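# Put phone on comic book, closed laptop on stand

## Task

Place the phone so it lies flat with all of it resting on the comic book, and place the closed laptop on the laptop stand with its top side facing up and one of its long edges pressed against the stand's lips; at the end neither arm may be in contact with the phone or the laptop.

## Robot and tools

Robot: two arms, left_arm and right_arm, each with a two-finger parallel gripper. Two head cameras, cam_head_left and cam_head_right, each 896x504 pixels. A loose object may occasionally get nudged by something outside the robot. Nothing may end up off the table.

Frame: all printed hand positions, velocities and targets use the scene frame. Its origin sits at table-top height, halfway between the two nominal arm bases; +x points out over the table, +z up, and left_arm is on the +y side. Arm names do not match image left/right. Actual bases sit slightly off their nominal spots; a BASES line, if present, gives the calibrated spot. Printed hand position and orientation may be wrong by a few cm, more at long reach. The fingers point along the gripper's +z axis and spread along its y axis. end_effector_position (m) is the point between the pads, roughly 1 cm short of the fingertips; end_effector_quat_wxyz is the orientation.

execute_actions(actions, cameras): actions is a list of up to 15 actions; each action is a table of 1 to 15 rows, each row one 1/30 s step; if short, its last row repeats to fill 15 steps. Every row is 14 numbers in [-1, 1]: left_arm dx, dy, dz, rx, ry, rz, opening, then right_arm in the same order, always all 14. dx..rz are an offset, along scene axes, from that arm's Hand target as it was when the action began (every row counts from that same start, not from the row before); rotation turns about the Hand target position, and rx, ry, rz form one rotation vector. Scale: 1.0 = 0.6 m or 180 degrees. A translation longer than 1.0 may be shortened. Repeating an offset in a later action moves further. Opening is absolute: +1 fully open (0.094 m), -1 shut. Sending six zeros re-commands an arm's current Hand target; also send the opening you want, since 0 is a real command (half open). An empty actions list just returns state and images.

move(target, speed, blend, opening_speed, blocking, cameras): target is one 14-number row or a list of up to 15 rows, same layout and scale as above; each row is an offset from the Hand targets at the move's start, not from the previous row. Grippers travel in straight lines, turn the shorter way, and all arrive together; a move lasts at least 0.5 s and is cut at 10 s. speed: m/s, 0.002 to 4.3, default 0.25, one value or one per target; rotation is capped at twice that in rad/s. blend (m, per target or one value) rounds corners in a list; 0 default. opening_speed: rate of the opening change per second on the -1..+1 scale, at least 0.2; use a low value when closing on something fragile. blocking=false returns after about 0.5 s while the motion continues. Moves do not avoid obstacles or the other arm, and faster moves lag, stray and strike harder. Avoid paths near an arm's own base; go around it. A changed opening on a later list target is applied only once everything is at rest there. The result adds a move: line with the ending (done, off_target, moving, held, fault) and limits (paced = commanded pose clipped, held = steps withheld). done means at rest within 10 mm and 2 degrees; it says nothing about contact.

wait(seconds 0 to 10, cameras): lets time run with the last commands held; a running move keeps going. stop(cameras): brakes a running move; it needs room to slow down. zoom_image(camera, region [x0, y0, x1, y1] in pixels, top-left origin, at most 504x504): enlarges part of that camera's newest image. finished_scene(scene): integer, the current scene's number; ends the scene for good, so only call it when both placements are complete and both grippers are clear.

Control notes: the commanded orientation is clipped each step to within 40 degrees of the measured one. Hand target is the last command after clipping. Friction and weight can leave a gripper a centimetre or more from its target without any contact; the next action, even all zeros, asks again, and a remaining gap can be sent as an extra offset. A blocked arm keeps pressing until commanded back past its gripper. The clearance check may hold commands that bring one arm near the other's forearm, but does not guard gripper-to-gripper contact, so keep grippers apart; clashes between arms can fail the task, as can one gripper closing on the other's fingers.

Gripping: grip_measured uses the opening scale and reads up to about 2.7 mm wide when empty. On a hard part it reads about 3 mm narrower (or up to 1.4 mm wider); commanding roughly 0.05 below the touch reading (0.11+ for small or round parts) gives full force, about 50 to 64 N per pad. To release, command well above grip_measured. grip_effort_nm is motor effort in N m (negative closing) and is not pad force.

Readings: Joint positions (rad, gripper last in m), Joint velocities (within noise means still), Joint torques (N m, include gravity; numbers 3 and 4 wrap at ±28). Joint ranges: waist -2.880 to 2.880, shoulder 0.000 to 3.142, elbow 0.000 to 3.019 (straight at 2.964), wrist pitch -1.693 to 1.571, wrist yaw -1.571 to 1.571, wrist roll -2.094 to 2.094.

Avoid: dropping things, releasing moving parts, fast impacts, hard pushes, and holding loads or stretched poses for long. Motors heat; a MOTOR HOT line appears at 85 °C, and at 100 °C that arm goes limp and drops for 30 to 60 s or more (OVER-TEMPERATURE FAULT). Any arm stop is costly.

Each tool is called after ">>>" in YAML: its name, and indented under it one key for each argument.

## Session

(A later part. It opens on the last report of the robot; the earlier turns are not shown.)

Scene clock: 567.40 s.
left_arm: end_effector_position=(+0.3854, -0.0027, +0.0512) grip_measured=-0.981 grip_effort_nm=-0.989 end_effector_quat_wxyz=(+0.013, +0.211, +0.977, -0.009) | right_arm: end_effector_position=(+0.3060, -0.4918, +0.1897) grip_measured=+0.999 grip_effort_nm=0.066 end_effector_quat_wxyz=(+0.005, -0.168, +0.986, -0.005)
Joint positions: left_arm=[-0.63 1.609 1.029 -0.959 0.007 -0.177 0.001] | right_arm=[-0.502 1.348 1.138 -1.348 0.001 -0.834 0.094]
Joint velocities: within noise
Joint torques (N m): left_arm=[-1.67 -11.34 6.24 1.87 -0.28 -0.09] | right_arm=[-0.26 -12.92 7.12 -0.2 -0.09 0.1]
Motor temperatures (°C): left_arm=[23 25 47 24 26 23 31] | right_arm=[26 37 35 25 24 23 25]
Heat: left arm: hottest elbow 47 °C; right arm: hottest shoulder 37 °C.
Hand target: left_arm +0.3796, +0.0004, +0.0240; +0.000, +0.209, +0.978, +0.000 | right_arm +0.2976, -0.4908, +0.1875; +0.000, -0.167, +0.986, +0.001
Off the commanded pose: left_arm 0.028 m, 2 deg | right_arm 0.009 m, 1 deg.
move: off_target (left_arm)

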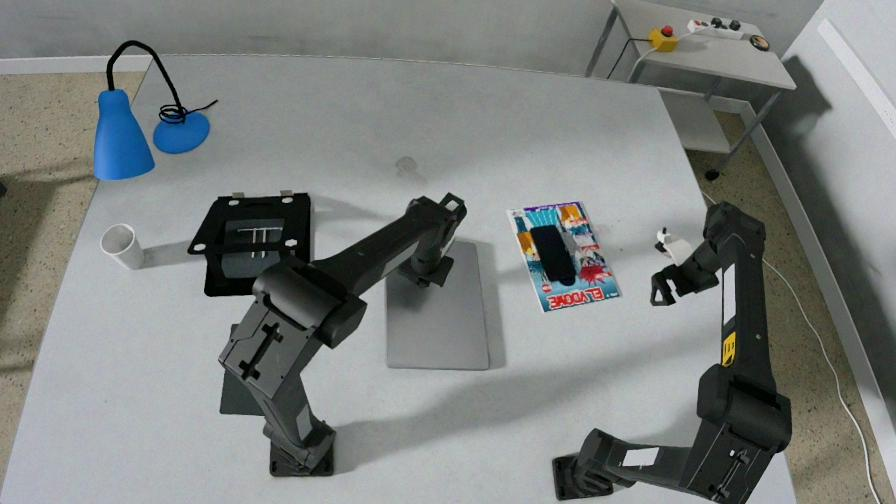

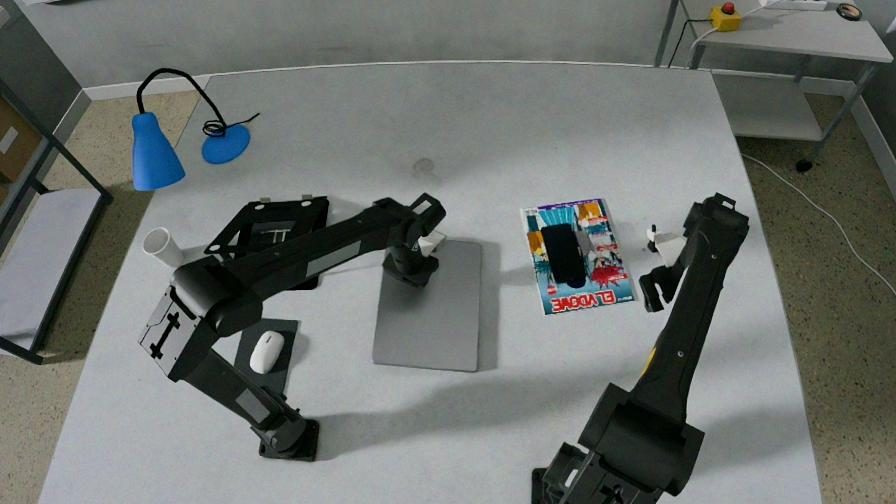

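>>> move:
  target:
    - [0,0,0.17,0,0,0,-1, 0,0,0,0,0,0,1]
    - [-0.21,0.3,0.17,0,0,0,-1, 0,0,0,0,0,0,1]
    - [-0.21,0.3,0.01,0,0,0,-1, 0,0,0,0,0,0,1]
  speed: [0.1,0.25,0.12]
  cameras: []

>>> move:
  target: [0,0,-0.025,0,0,0,-1, 0,0,0,0,0,0,1]
  speed: 0.04
  cameras: []

>>> move:
  target: [0,0,-0.025,0,0,0,-1, 0,0,0,0,0,0,1]
  speed: 0.04

>>> zoom_image:
  camera: "cam_head_left"
  region: [300, 230, 500, 430]

>>> zoom_image:
  camera: "cam_head_right"
  region: [300, 230, 500, 430]

Scene clock: 576.77 s.
left_arm: end_effector_position=(+0.2544, +0.1770, +0.0349) grip_measured=-0.981 grip_effort_nm=-0.989 end_effector_quat_wxyz=(+0.003, +0.212, +0.977, +0.001) | right_arm: end_effector_position=(+0.3060, -0.4918, +0.1897) grip_measured=+0.999 grip_effort_nm=0.066 end_effector_quat_wxyz=(+0.005, -0.168, +0.986, -0.005)
Joint positions: left_arm=[-0.314 1.126 0.51 -0.949 -0.002 0.142 0.001] | right_arm=[-0.502 1.348 1.138 -1.348 0.001 -0.834 0.094]
Joint velocities: within noise
Joint torques (N m): left_arm=[-1.2 -5.42 7.97 0.7 0.08 0.08] | right_arm=[-0.15 -12.92 7.13 -0.2 -0.09 0.09]
Motor temperatures (°C): left_arm=[23 25 44 24 26 23 31] | right_arm=[26 37 35 25 24 23 25]
Heat: left arm: hottest elbow 44 °C; right arm: hottest shoulder 37 °C.
Hand target: left_arm +0.2538, +0.1804, +0.0300; +0.000, +0.209, +0.978, +0.000 | right_arm +0.2976, -0.4908, +0.1875; +0.000, -0.167, +0.986, +0.001
Off the commanded pose: left_arm 0.006 m, 1 deg | right_arm 0.009 m, 1 deg.
move: done
No camera images: "cameras" was empty.

Scene clock: 577.77 s.
left_arm: end_effector_position=(+0.2552, +0.1768, +0.0202) grip_measured=-0.981 grip_effort_nm=-0.989 end_effector_quat_wxyz=(+0.003, +0.212, +0.977, +0.001) | right_arm: end_effector_position=(+0.3060, -0.4918, +0.1897) grip_measured=+0.999 grip_effort_nm=0.066 end_effector_quat_wxyz=(+0.005, -0.168, +0.986, -0.005)
Joint positions: left_arm=[-0.314 1.165 0.488 -0.888 -0.002 0.143 0.001] | right_arm=[-0.502 1.348 1.138 -1.348 0.001 -0.834 0.094]
Joint velocities: within noise
Joint torques (N m): left_arm=[-0.44 -5.25 7.35 0.85 0.12 0.12] | right_arm=[-0.15 -12.92 7.15 -0.18 -0.08 0.08]
Motor temperatures (°C): left_arm=[23 25 44 24 26 23 31] | right_arm=[26 37 35 25 24 23 25]
Heat: left arm: hottest elbow 44 °C; right arm: hottest shoulder 37 °C.
Hand target: left_arm +0.2537, +0.1804, +0.0150; +0.000, +0.209, +0.978, +0.000 | right_arm +0.2976, -0.4908, +0.1875; +0.000, -0.167, +0.986, +0.001
Off the commanded pose: left_arm 0.006 m, 1 deg | right_arm 0.009 m, 1 deg.
move: done
No camera images: "cameras" was empty.

Scene clock: 578.50 s.
left_arm: end_effector_position=(+0.2550, +0.1769, +0.0091) grip_measured=-0.981 grip_effort_nm=-0.989 end_effector_quat_wxyz=(+0.003, +0.212, +0.977, +0.001) | right_arm: end_effector_position=(+0.3060, -0.4918, +0.1897) grip_measured=+0.999 grip_effort_nm=0.061 end_effector_quat_wxyz=(+0.005, -0.168, +0.986, -0.005)
Joint positions: left_arm=[-0.314 1.195 0.472 -0.842 -0.002 0.143 0.001] | right_arm=[-0.502 1.348 1.138 -1.348 0.001 -0.834 0.094]
Joint velocities: within noise
Joint torques (N m): left_arm=[-0.79 -4.95 6.71 1.28 0.07 0.08] | right_arm=[-0.21 -12.98 7.16 -0.2 -0.08 0.08]
Motor temperatures (°C): left_arm=[23 25 44 24 26 23 31] | right_arm=[26 37 35 25 24 23 25]
Heat: left arm: hottest elbow 44 °C; right arm: hottest shoulder 37 °C.
Hand target: left_arm +0.2537, +0.1804, +0.0000; +0.000, +0.209, +0.978, +0.000 | right_arm +0.2976, -0.4908, +0.1875; +0.000, -0.167, +0.986, +0.001
Off the commanded pose: left_arm 0.010 m, 1 deg | right_arm 0.009 m, 1 deg.
move: done

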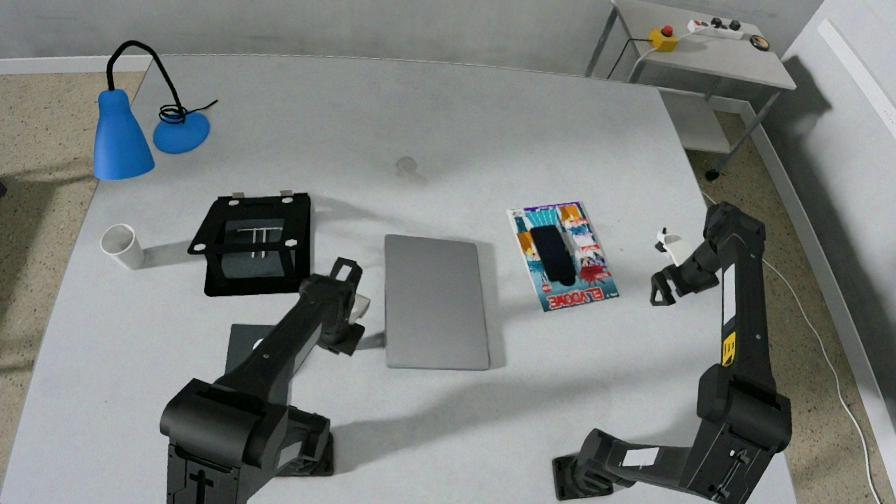

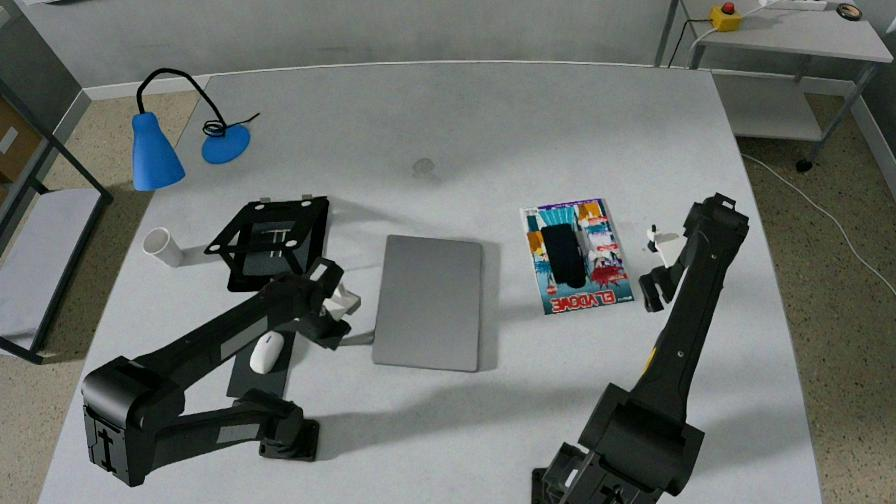

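Scaled by 2.520.

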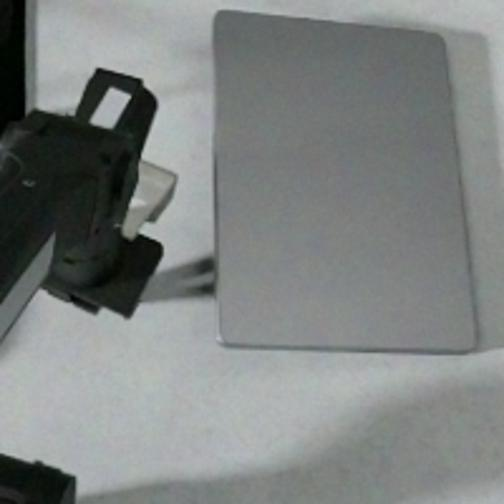

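Scaled by 2.520.

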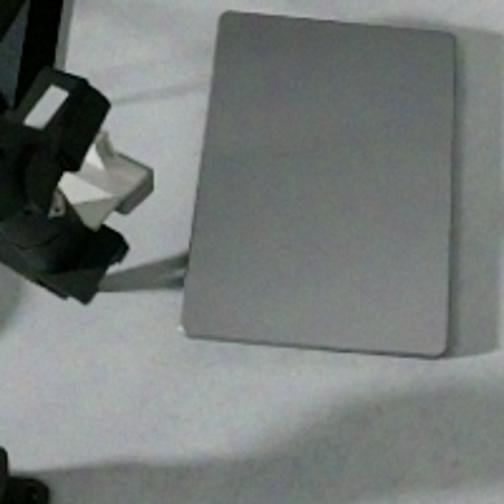

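>>> zoom_image:
  camera: "cam_head_left"
  region: [380, 345, 440, 385]

>>> zoom_image:
  camera: "cam_head_left"
  region: [440, 345, 500, 385]

>>> zoom_image:
  camera: "cam_head_right"
  region: [365, 340, 425, 380]

>>> zoom_image:
  camera: "cam_head_right"
  region: [425, 340, 485, 380]

>>> zoom_image:
  camera: "cam_head_left"
  region: [365, 225, 425, 285]

Scaled by 8.400.

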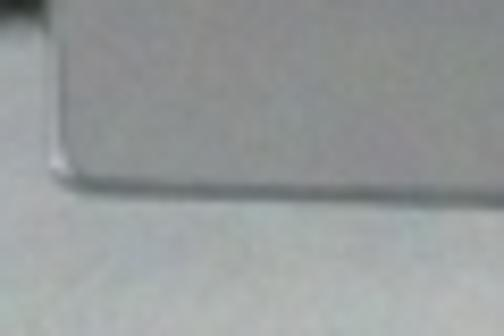

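Scaled by 8.400.

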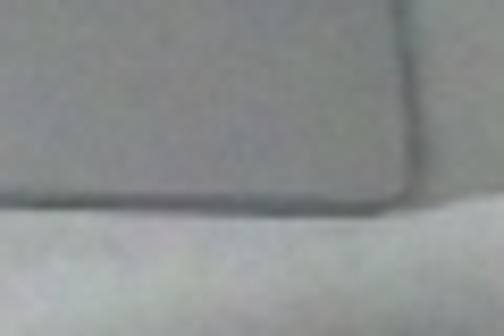

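Scaled by 8.400.

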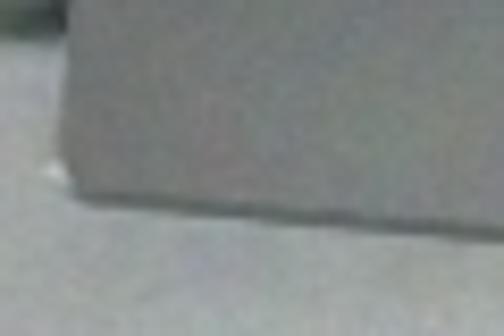

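Scaled by 8.400.

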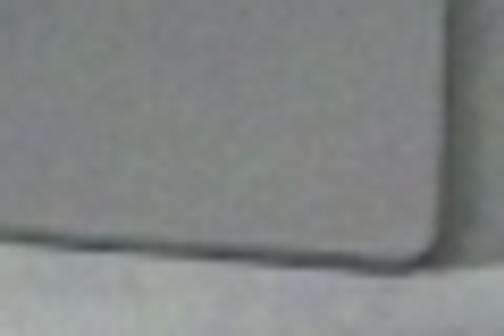

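Scaled by 8.400.

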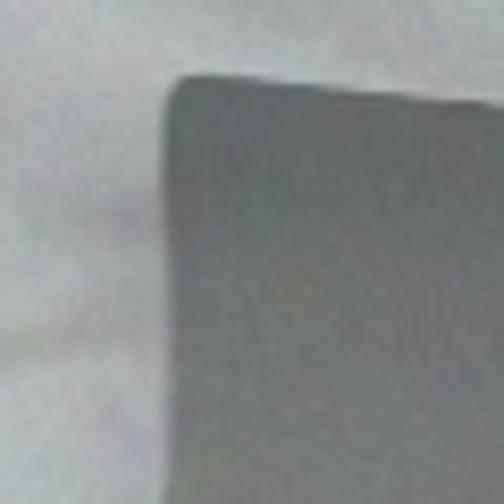

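>>> move:
  target:
    - [0,0,0.3,0,0,0,-1, 0,0,0,0,0,0,1]
    - [0.535,-0.176,0.3,0,0,0,-1, -0.2,0.4,0.0,0,0,-0.107,-1]
    - [0.535,-0.176,0.12,0,0,0,-1, -0.263,0.685,0.0,0,0,-0.107,-1]
  speed: 0.25

>>> zoom_image:
  camera: "cam_head_left"
  region: [350, 190, 590, 430]

>>> zoom_image:
  camera: "cam_head_right"
  region: [350, 190, 590, 430]

Scene clock: 646.23 s.
left_arm: end_effector_position=(+0.5752, +0.0817, +0.0737) grip_measured=-0.981 grip_effort_nm=-0.989 end_effector_quat_wxyz=(-0.005, +0.208, +0.978, +0.001) | right_arm: end_effector_position=(+0.1285, -0.1003, +0.1695) grip_measured=-0.991 grip_effort_nm=-0.496 end_effector_quat_wxyz=(-0.017, +0.003, +1.000, -0.019)
Joint positions: left_arm=[-0.316 1.922 1.538 -1.196 -0.001 0.132 0.001] | right_arm=[0.919 1.073 0.86 -1.408 -0.004 0.93 0]
Joint velocities: within noise
Joint torques (N m): left_arm=[-2.26 -20.13 9.47 0.79 0.07 -0.13] | right_arm=[1.44 -5.89 12.4 0.31 0.15 0.22]
Motor temperatures (°C): left_arm=[23 25 38 24 26 23 31] | right_arm=[26 36 36 25 24 23 25]
Heat: left arm: hottest elbow 38 °C; right arm: hottest shoulder 36 °C.
Hand target: left_arm +0.5747, +0.0750, +0.0720; -0.001, +0.209, +0.978, +0.000 | right_arm +0.1399, -0.0798, +0.1874; +0.000, +0.000, +1.000, +0.001
Off the commanded pose: left_arm 0.007 m, 1 deg | right_arm 0.029 m, 3 deg.
move: off_target (right_arm)

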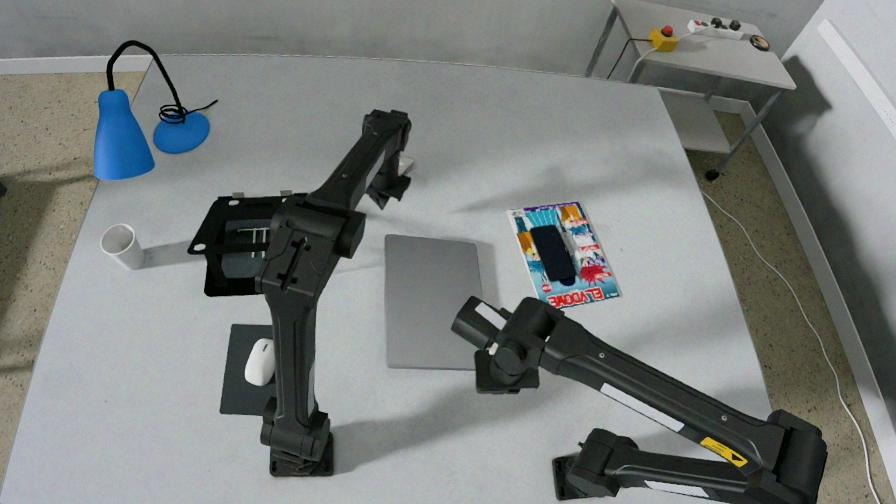

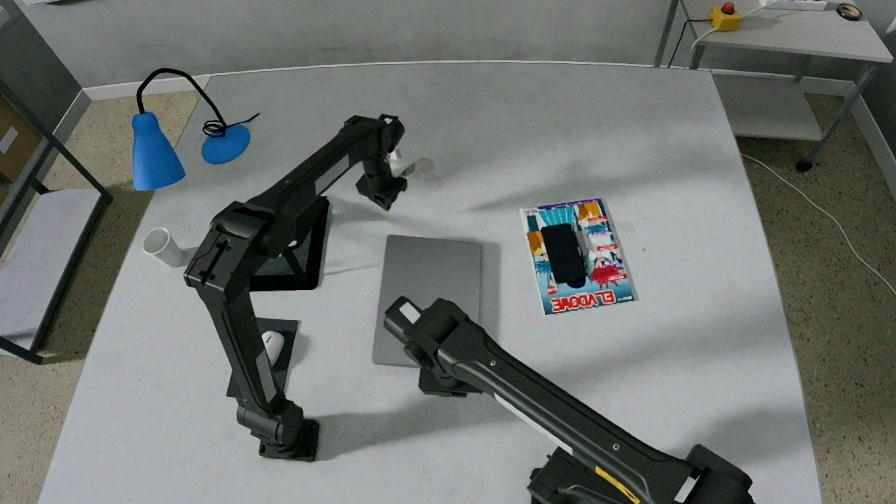

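Scaled by 2.100.

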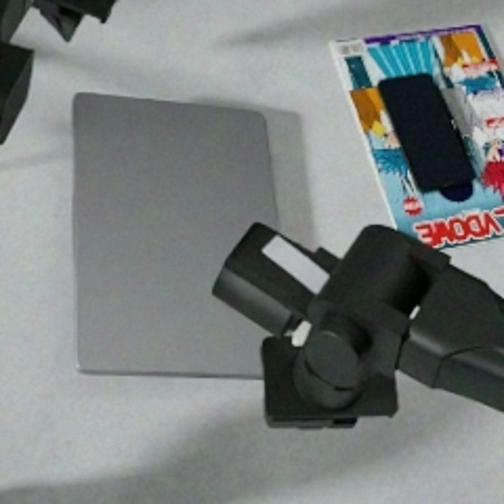

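Scaled by 2.100.

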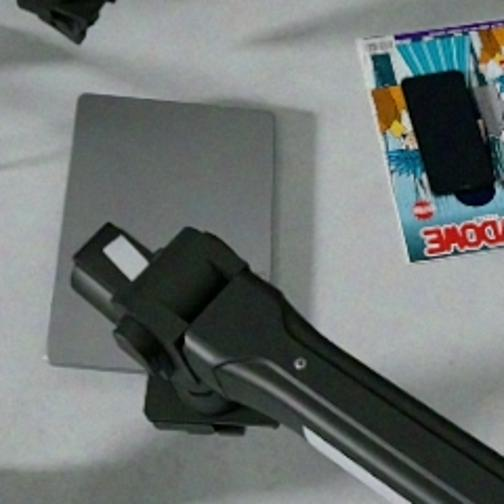

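>>> move:
  target:
    - [0,-0.05,-0.0,0,0,0,-1, 0,0.113,0,0,0,0,-1]
    - [0,-0.05,-0.062,0,0,0,-1, 0,0.113,-0.253,0,0,0,-1]
  speed: 0.15

>>> zoom_image:
  camera: "cam_head_left"
  region: [350, 190, 590, 430]

>>> zoom_image:
  camera: "cam_head_right"
  region: [350, 190, 590, 430]

Scene clock: 653.43 s.
left_arm: end_effector_position=(+0.5787, +0.0487, +0.0454) grip_measured=-0.981 grip_effort_nm=-0.989 end_effector_quat_wxyz=(+0.005, +0.209, +0.978, +0.000) | right_arm: end_effector_position=(+0.1442, -0.0112, +0.0444) grip_measured=-0.991 grip_effort_nm=-0.491 end_effector_quat_wxyz=(+0.003, +0.002, +1.000, +0.008)
Joint positions: left_arm=[-0.369 1.973 1.538 -1.126 -0.001 0.082 0.001] | right_arm=[1.04 1.42 0.79 -0.925 -0.003 1.049 0]
Joint velocities: within noise
Joint torques (N m): left_arm=[-2.02 -19.78 8.4 0.94 0.07 -0.03] | right_arm=[1.26 -10.17 5.98 0.5 0.16 0.22]
Motor temperatures (°C): left_arm=[23 26 38 24 26 23 31] | right_arm=[26 35 36 25 24 23 25]
Heat: left arm: hottest elbow 38 °C; right arm: hottest elbow 36 °C.
Hand target: left_arm +0.5747, +0.0450, +0.0348; +0.000, +0.209, +0.978, +0.000 | right_arm +0.1399, -0.0121, +0.0356; +0.000, +0.000, +1.000, +0.001
Off the commanded pose: left_arm 0.012 m, 1 deg | right_arm 0.010 m, 1 deg.
move: off_target (left_arm)

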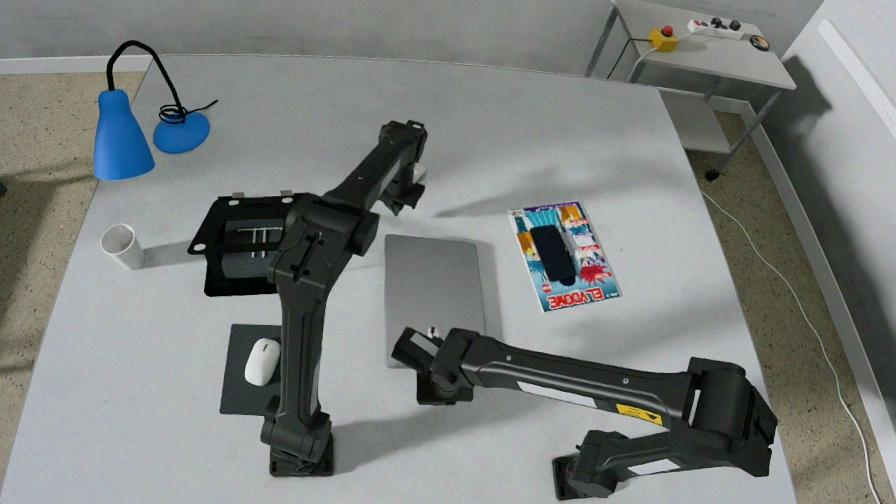

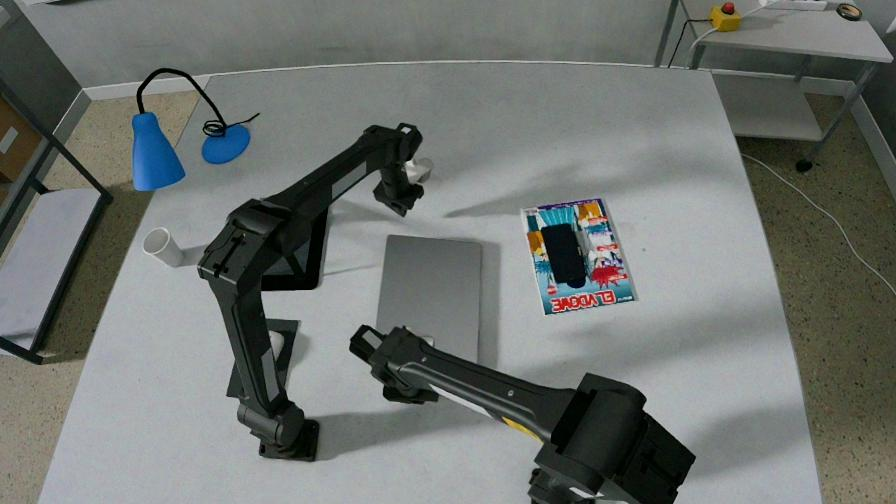

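Scaled by 2.100.

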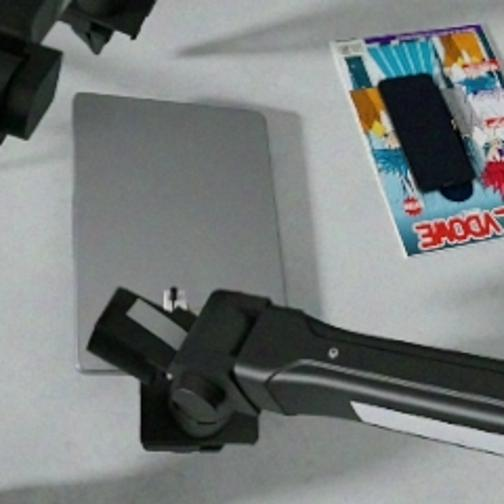

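Scaled by 2.100.

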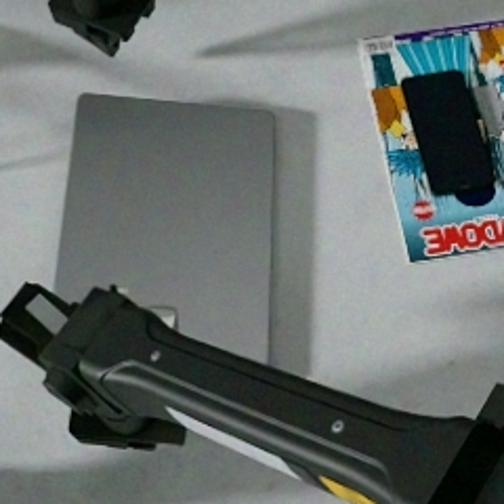

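>>> move:
  target:
    - [0,0,0.0,0,0,0,-1, 0,-0.105,0,0,0,0,-1]
    - [-0.075,0.008,0,0,0,0,-1, 0.092,-0.108,0,0,0,0,-1]
  speed: [0.15,0.08]

>>> zoom_image:
  camera: "cam_head_left"
  region: [350, 190, 590, 430]

>>> zoom_image:
  camera: "cam_head_right"
  region: [350, 190, 590, 430]

Scene clock: 676.77 s.
left_arm: end_effector_position=(+0.5315, +0.0576, +0.0259) grip_measured=-0.981 grip_effort_nm=-0.989 end_effector_quat_wxyz=(-0.013, +0.206, +0.978, +0.002) | right_arm: end_effector_position=(+0.1761, -0.0915, +0.0277) grip_measured=-0.991 grip_effort_nm=-0.496 end_effector_quat_wxyz=(-0.012, -0.002, +1.000, -0.012)
Joint positions: left_arm=[-0.382 1.908 1.377 -1.066 -0.001 0.062 0.001] | right_arm=[0.812 1.367 0.682 -0.919 0 0.814 0]
Joint velocities: within noise
Joint torques (N m): left_arm=[-2.84 -21.13 8.02 0.47 0.11 -0.06] | right_arm=[-0.38 -8.35 9.66 0.28 0.06 0.1]
Motor temperatures (°C): left_arm=[23 27 37 24 26 23 31] | right_arm=[26 34 36 25 24 23 25]
Heat: left arm: hottest elbow 37 °C; right arm: hottest elbow 36 °C.
Hand target: left_arm +0.5298, +0.0497, +0.0349; +0.000, +0.209, +0.978, +0.000 | right_arm +0.1950, -0.0768, +0.0356; +0.000, +0.000, +1.000, +0.001
Off the commanded pose: left_arm 0.012 m, 2 deg | right_arm 0.025 m, 2 deg.
move: off_target (left_arm, right_arm)

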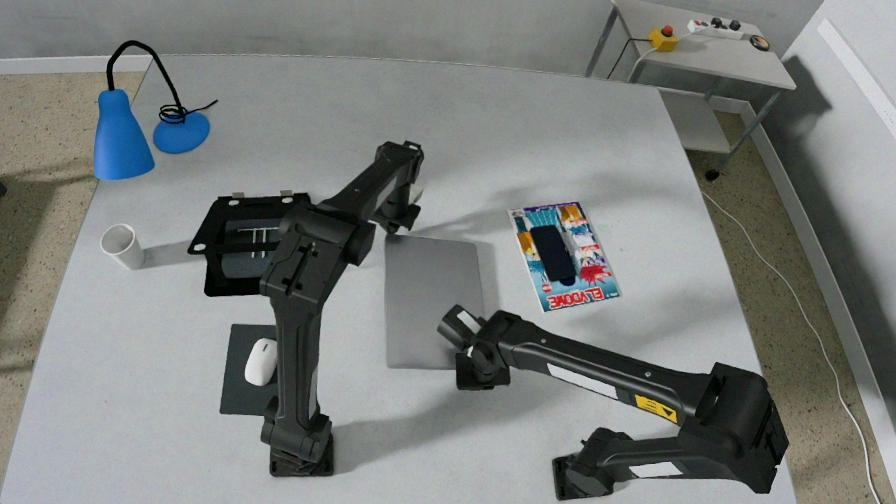

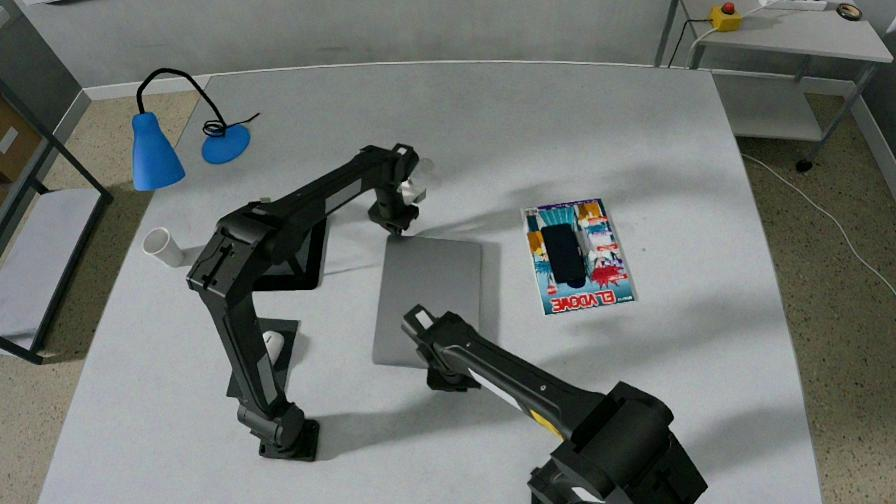

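Scaled by 2.100.

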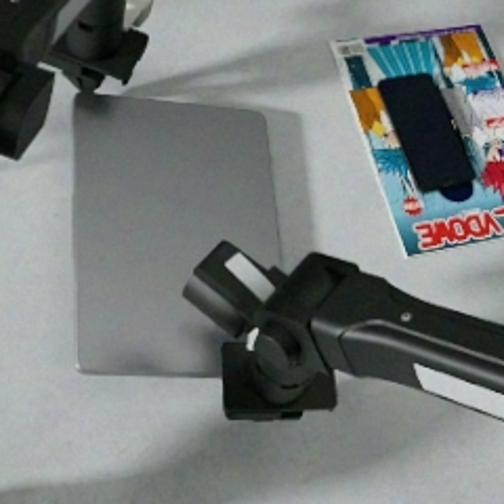

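Scaled by 2.100.

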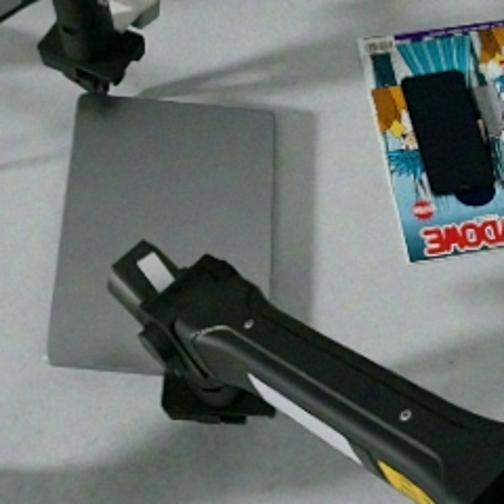

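>>> move:
  target:
    - [0,0,0.025,0,0,0,-1, 0,0,0.025,0,0,0,-1]
    - [-0.085,0.1,0.02,0,0,0,-1, 0.085,-0.095,0.025,0,0,0,-1]
  speed: [0.1,0.06]

>>> zoom_image:
  camera: "cam_head_left"
  region: [350, 190, 590, 430]

>>> zoom_image:
  camera: "cam_head_right"
  region: [350, 190, 590, 430]

Scene clock: 682.67 s.
left_arm: end_effector_position=(+0.4844, +0.1039, +0.0448) grip_measured=-0.981 grip_effort_nm=-0.989 end_effector_quat_wxyz=(-0.001, +0.209, +0.978, +0.001) | right_arm: end_effector_position=(+0.2257, -0.1427, +0.0358) grip_measured=-0.991 grip_effort_nm=-0.496 end_effector_quat_wxyz=(-0.016, -0.002, +1.000, -0.011)
Joint positions: left_arm=[-0.325 1.735 1.177 -1.014 -0.001 0.125 0.001] | right_arm=[0.576 1.367 0.709 -0.952 0 0.578 0]
Joint velocities: within noise
Joint torques (N m): left_arm=[-0.56 -18.02 7.08 0.4 0.05 0.12] | right_arm=[-0.44 -10.23 10.07 -0.28 0.04 0.07]
Motor temperatures (°C): left_arm=[23 27 37 24 26 23 31] | right_arm=[26 34 37 25 24 23 25]
Heat: left arm: hottest elbow 37 °C; right arm: hottest elbow 37 °C.
Hand target: left_arm +0.4787, +0.1097, +0.0468; +0.000, +0.209, +0.978, +0.000 | right_arm +0.2462, -0.1338, +0.0506; +0.000, +0.000, +1.000, +0.001
Off the commanded pose: left_arm 0.008 m, 0 deg | right_arm 0.027 m, 2 deg.
move: off_target (right_arm)

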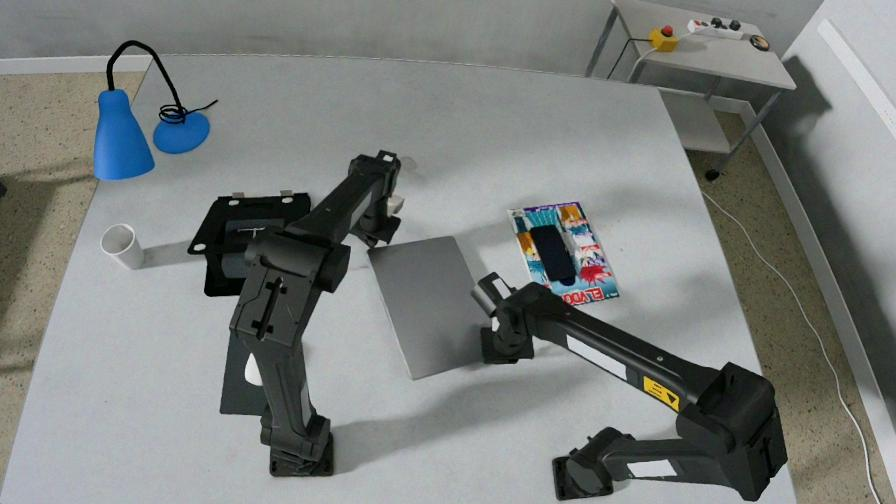

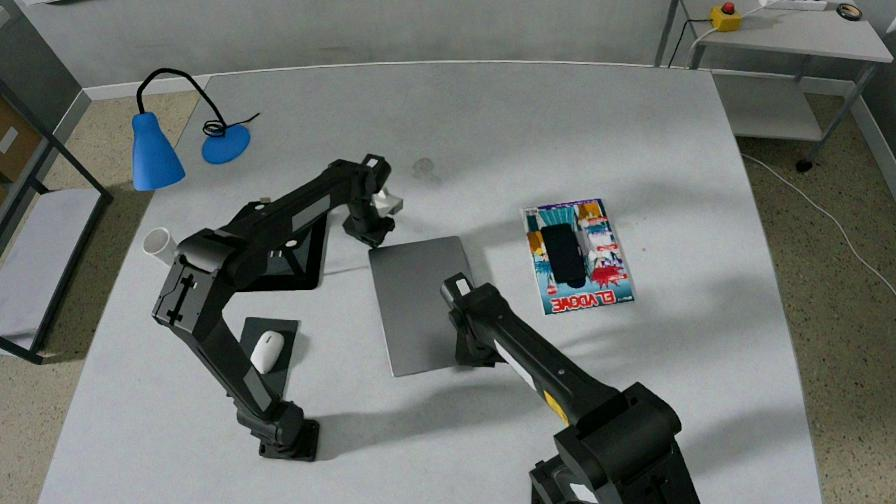

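Scaled by 2.100.

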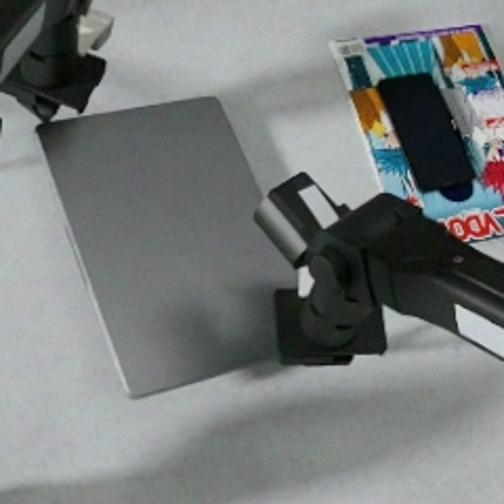

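Scaled by 2.100.

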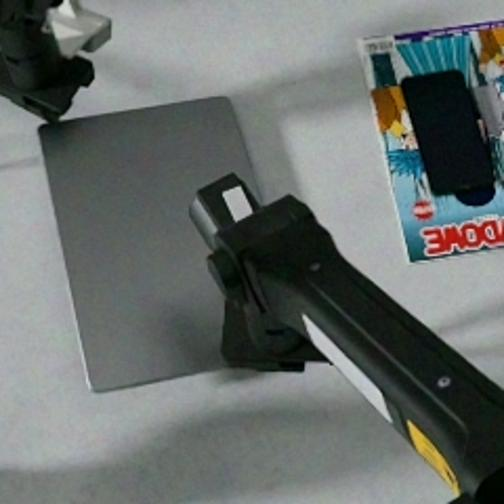

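>>> move:
  target:
    - [-0.07,0.05,0.0,0,0,0,-1, 0.075,-0.022,0.01,0,0,0,-1]
  speed: [0.06]

>>> zoom_image:
  camera: "cam_head_left"
  region: [350, 190, 590, 430]

Scene clock: 690.37 s.
left_arm: end_effector_position=(+0.4415, +0.1346, +0.0443) grip_measured=-0.981 grip_effort_nm=-0.989 end_effector_quat_wxyz=(-0.003, +0.210, +0.978, +0.001) | right_arm: end_effector_position=(+0.2710, -0.1529, +0.0477) grip_measured=-0.991 grip_effort_nm=-0.491 end_effector_quat_wxyz=(-0.009, -0.002, +1.000, -0.005)
Joint positions: left_arm=[-0.286 1.626 1.029 -0.98 -0.002 0.166 0.001] | right_arm=[0.477 1.42 0.801 -0.971 0 0.479 0]
Joint velocities: within noise
Joint torques (N m): left_arm=[-1.08 -16.62 6.93 0.43 0.12 0.13] | right_arm=[-0.44 -9.82 10.44 -0.25 0.03 0.05]
Motor temperatures (°C): left_arm=[23 27 37 24 26 23 31] | right_arm=[26 34 37 25 24 23 25]
Heat: left arm: hottest elbow 37 °C; right arm: hottest elbow 37 °C.
Hand target: left_arm +0.4368, +0.1397, +0.0470; +0.000, +0.209, +0.978, +0.000 | right_arm +0.2911, -0.1470, +0.0567; +0.000, +0.000, +1.000, +0.001
Off the commanded pose: left_arm 0.007 m, 0 deg | right_arm 0.023 m, 1 deg.
move: off_target (right_arm)

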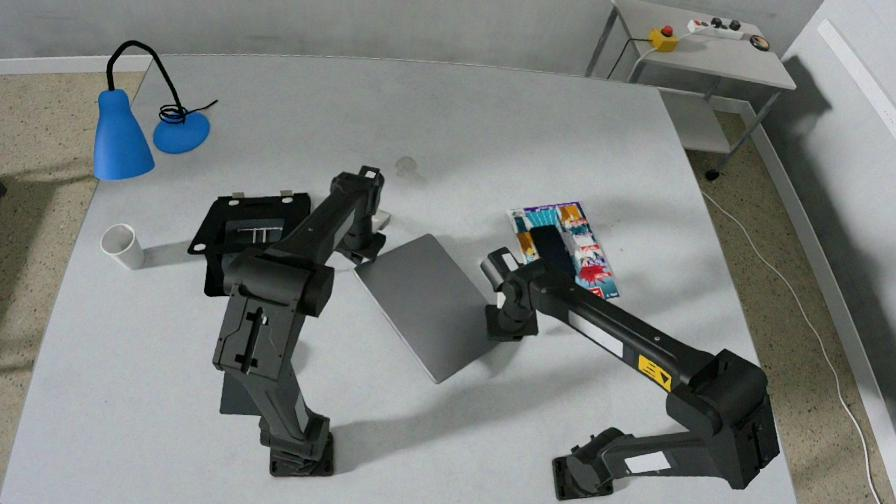

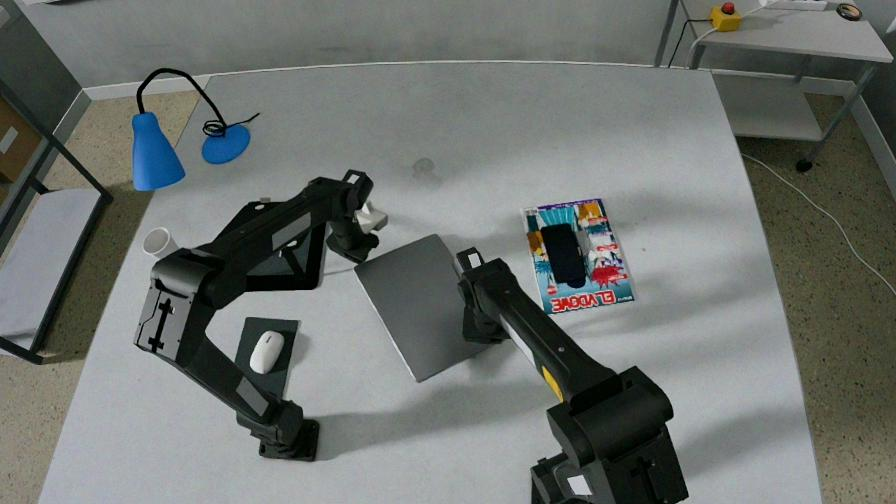

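Scaled by 2.100.

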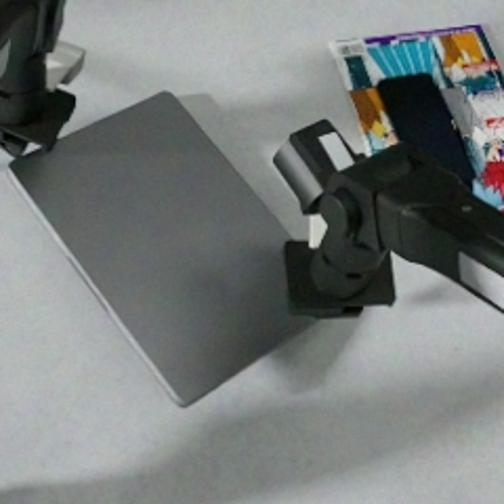

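>>> move:
  target:
    - [-0.066,0.005,0.0,0,0,0,-1, 0.065,-0.002,0.0,0,0,0,-1]
    - [-0.12,0.01,0.0,0,0,0,-1, 0.12,-0.008,0.0,0,0,0,-1]
  speed: [0.06,0.06]

>>> zoom_image:
  camera: "cam_head_left"
  region: [350, 190, 590, 430]

Scene clock: 697.90 s.
left_arm: end_effector_position=(+0.3720, +0.1536, +0.0454) grip_measured=-0.981 grip_effort_nm=-0.984 end_effector_quat_wxyz=(-0.003, +0.203, +0.979, +0.004) | right_arm: end_effector_position=(+0.3422, -0.1556, +0.0493) grip_measured=-0.991 grip_effort_nm=-0.496 end_effector_quat_wxyz=(-0.009, -0.001, +1.000, -0.004)
Joint positions: left_arm=[-0.286 1.453 0.828 -0.953 -0.007 0.152 0.001] | right_arm=[0.389 1.571 0.976 -0.994 0 0.392 0]
Joint velocities: within noise
Joint torques (N m): left_arm=[-3.19 -13.51 7.36 0.42 0.32 -0.1] | right_arm=[-0.44 -12.51 10.66 -0.25 0.01 0.07]
Motor temperatures (°C): left_arm=[23 27 36 24 26 23 31] | right_arm=[26 34 38 25 24 23 25]
Heat: left arm: hottest elbow 36 °C; right arm: hottest elbow 38 °C.
Hand target: left_arm +0.3647, +0.1456, +0.0468; +0.000, +0.209, +0.978, +0.000 | right_arm +0.3631, -0.1519, +0.0566; +0.000, +0.001, +1.000, +0.001
Off the commanded pose: left_arm 0.011 m, 1 deg | right_arm 0.022 m, 1 deg.
move: off_target (left_arm, right_arm)

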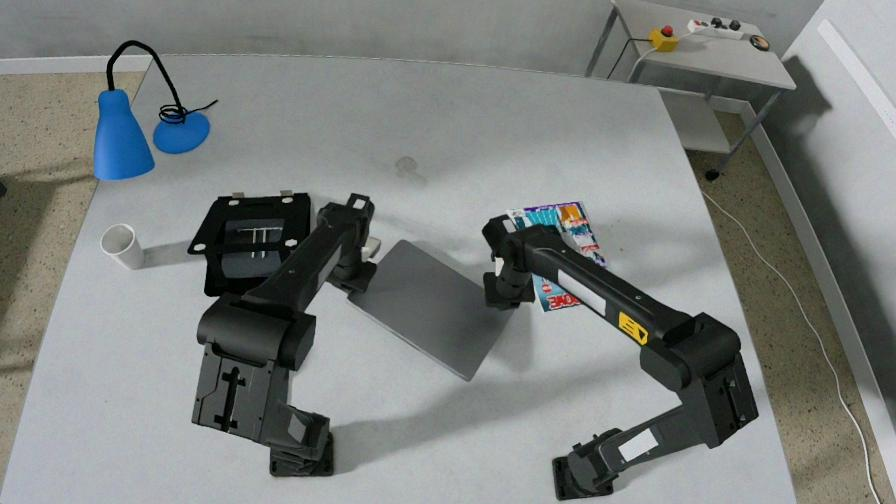

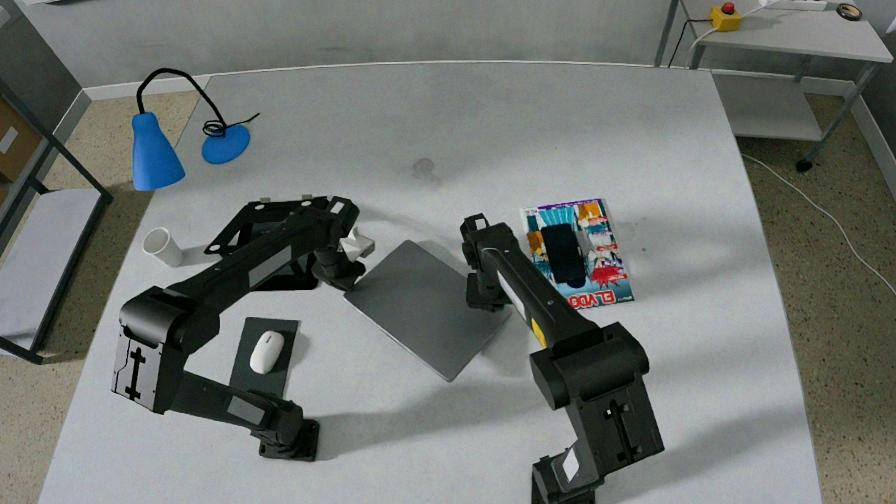

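Scaled by 2.100.

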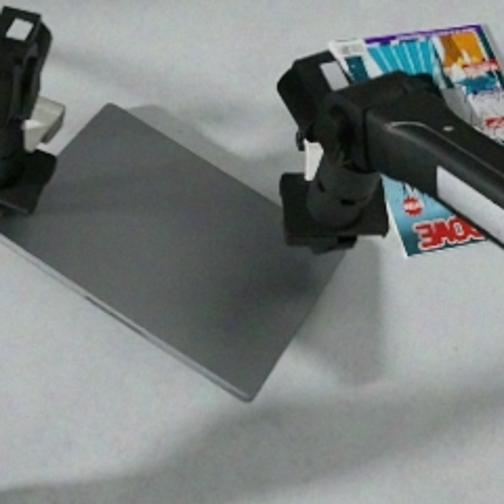

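>>> move:
  target:
    - [-0.095,0.004,0.0,0,0,0,-1, 0.09,-0.002,0.0,0,0,0,-1]
  speed: [0.06]

>>> zoom_image:
  camera: "cam_head_left"
  region: [330, 190, 570, 430]

Scene clock: 703.90 s.
left_arm: end_effector_position=(+0.3158, +0.1549, +0.0458) grip_measured=-0.981 grip_effort_nm=-0.989 end_effector_quat_wxyz=(+0.000, +0.200, +0.980, +0.003) | right_arm: end_effector_position=(+0.3961, -0.1552, +0.0507) grip_measured=-0.991 grip_effort_nm=-0.491 end_effector_quat_wxyz=(-0.008, -0.001, +1.000, -0.003)
Joint positions: left_arm=[-0.33 1.305 0.684 -0.951 -0.007 0.102 0.001] | right_arm=[0.344 1.685 1.126 -1.029 0 0.346 0]
Joint velocities: within noise
Joint torques (N m): left_arm=[-2.96 -9.76 7.41 0.2 0.35 -0.06] | right_arm=[-0.38 -14.56 10.92 -0.18 0.02 0.09]
Motor temperatures (°C): left_arm=[23 27 36 24 26 23 31] | right_arm=[26 34 38 25 24 23 25]
Heat: left arm: hottest elbow 36 °C; right arm: hottest elbow 38 °C.
Hand target: left_arm +0.3077, +0.1480, +0.0468; +0.000, +0.209, +0.978, +0.000 | right_arm +0.4172, -0.1531, +0.0567; +0.000, +0.001, +1.000, +0.001
Off the commanded pose: left_arm 0.011 m, 1 deg | right_arm 0.022 m, 1 deg.
move: off_target (left_arm, right_arm)

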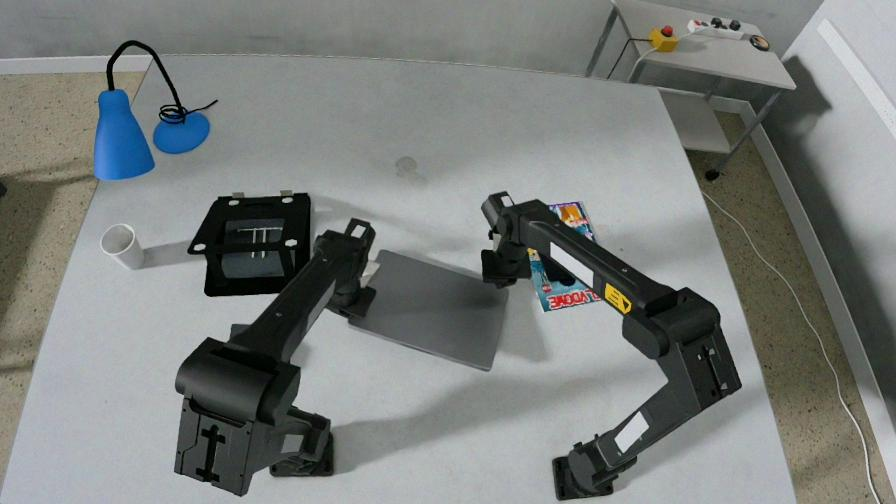

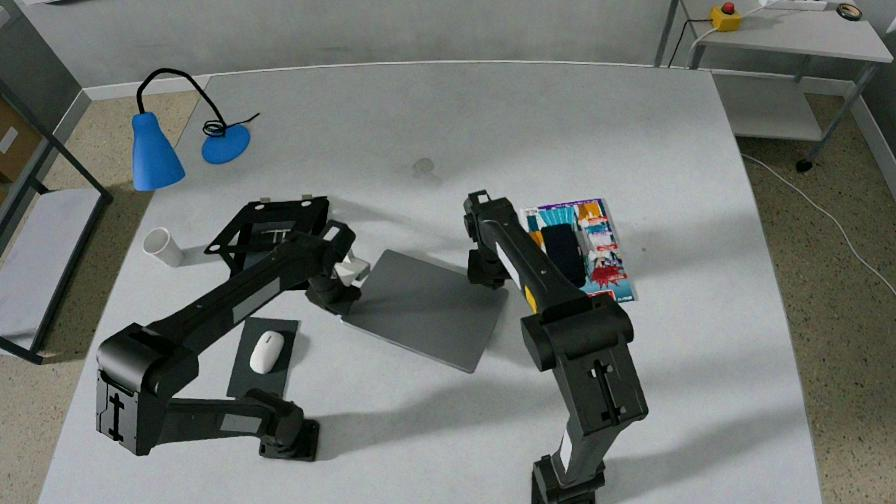

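Scaled by 2.100.

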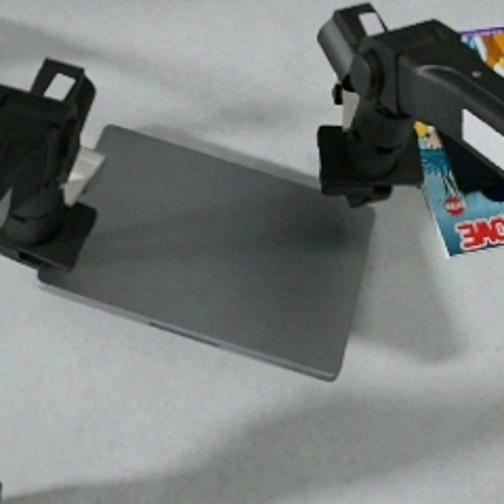

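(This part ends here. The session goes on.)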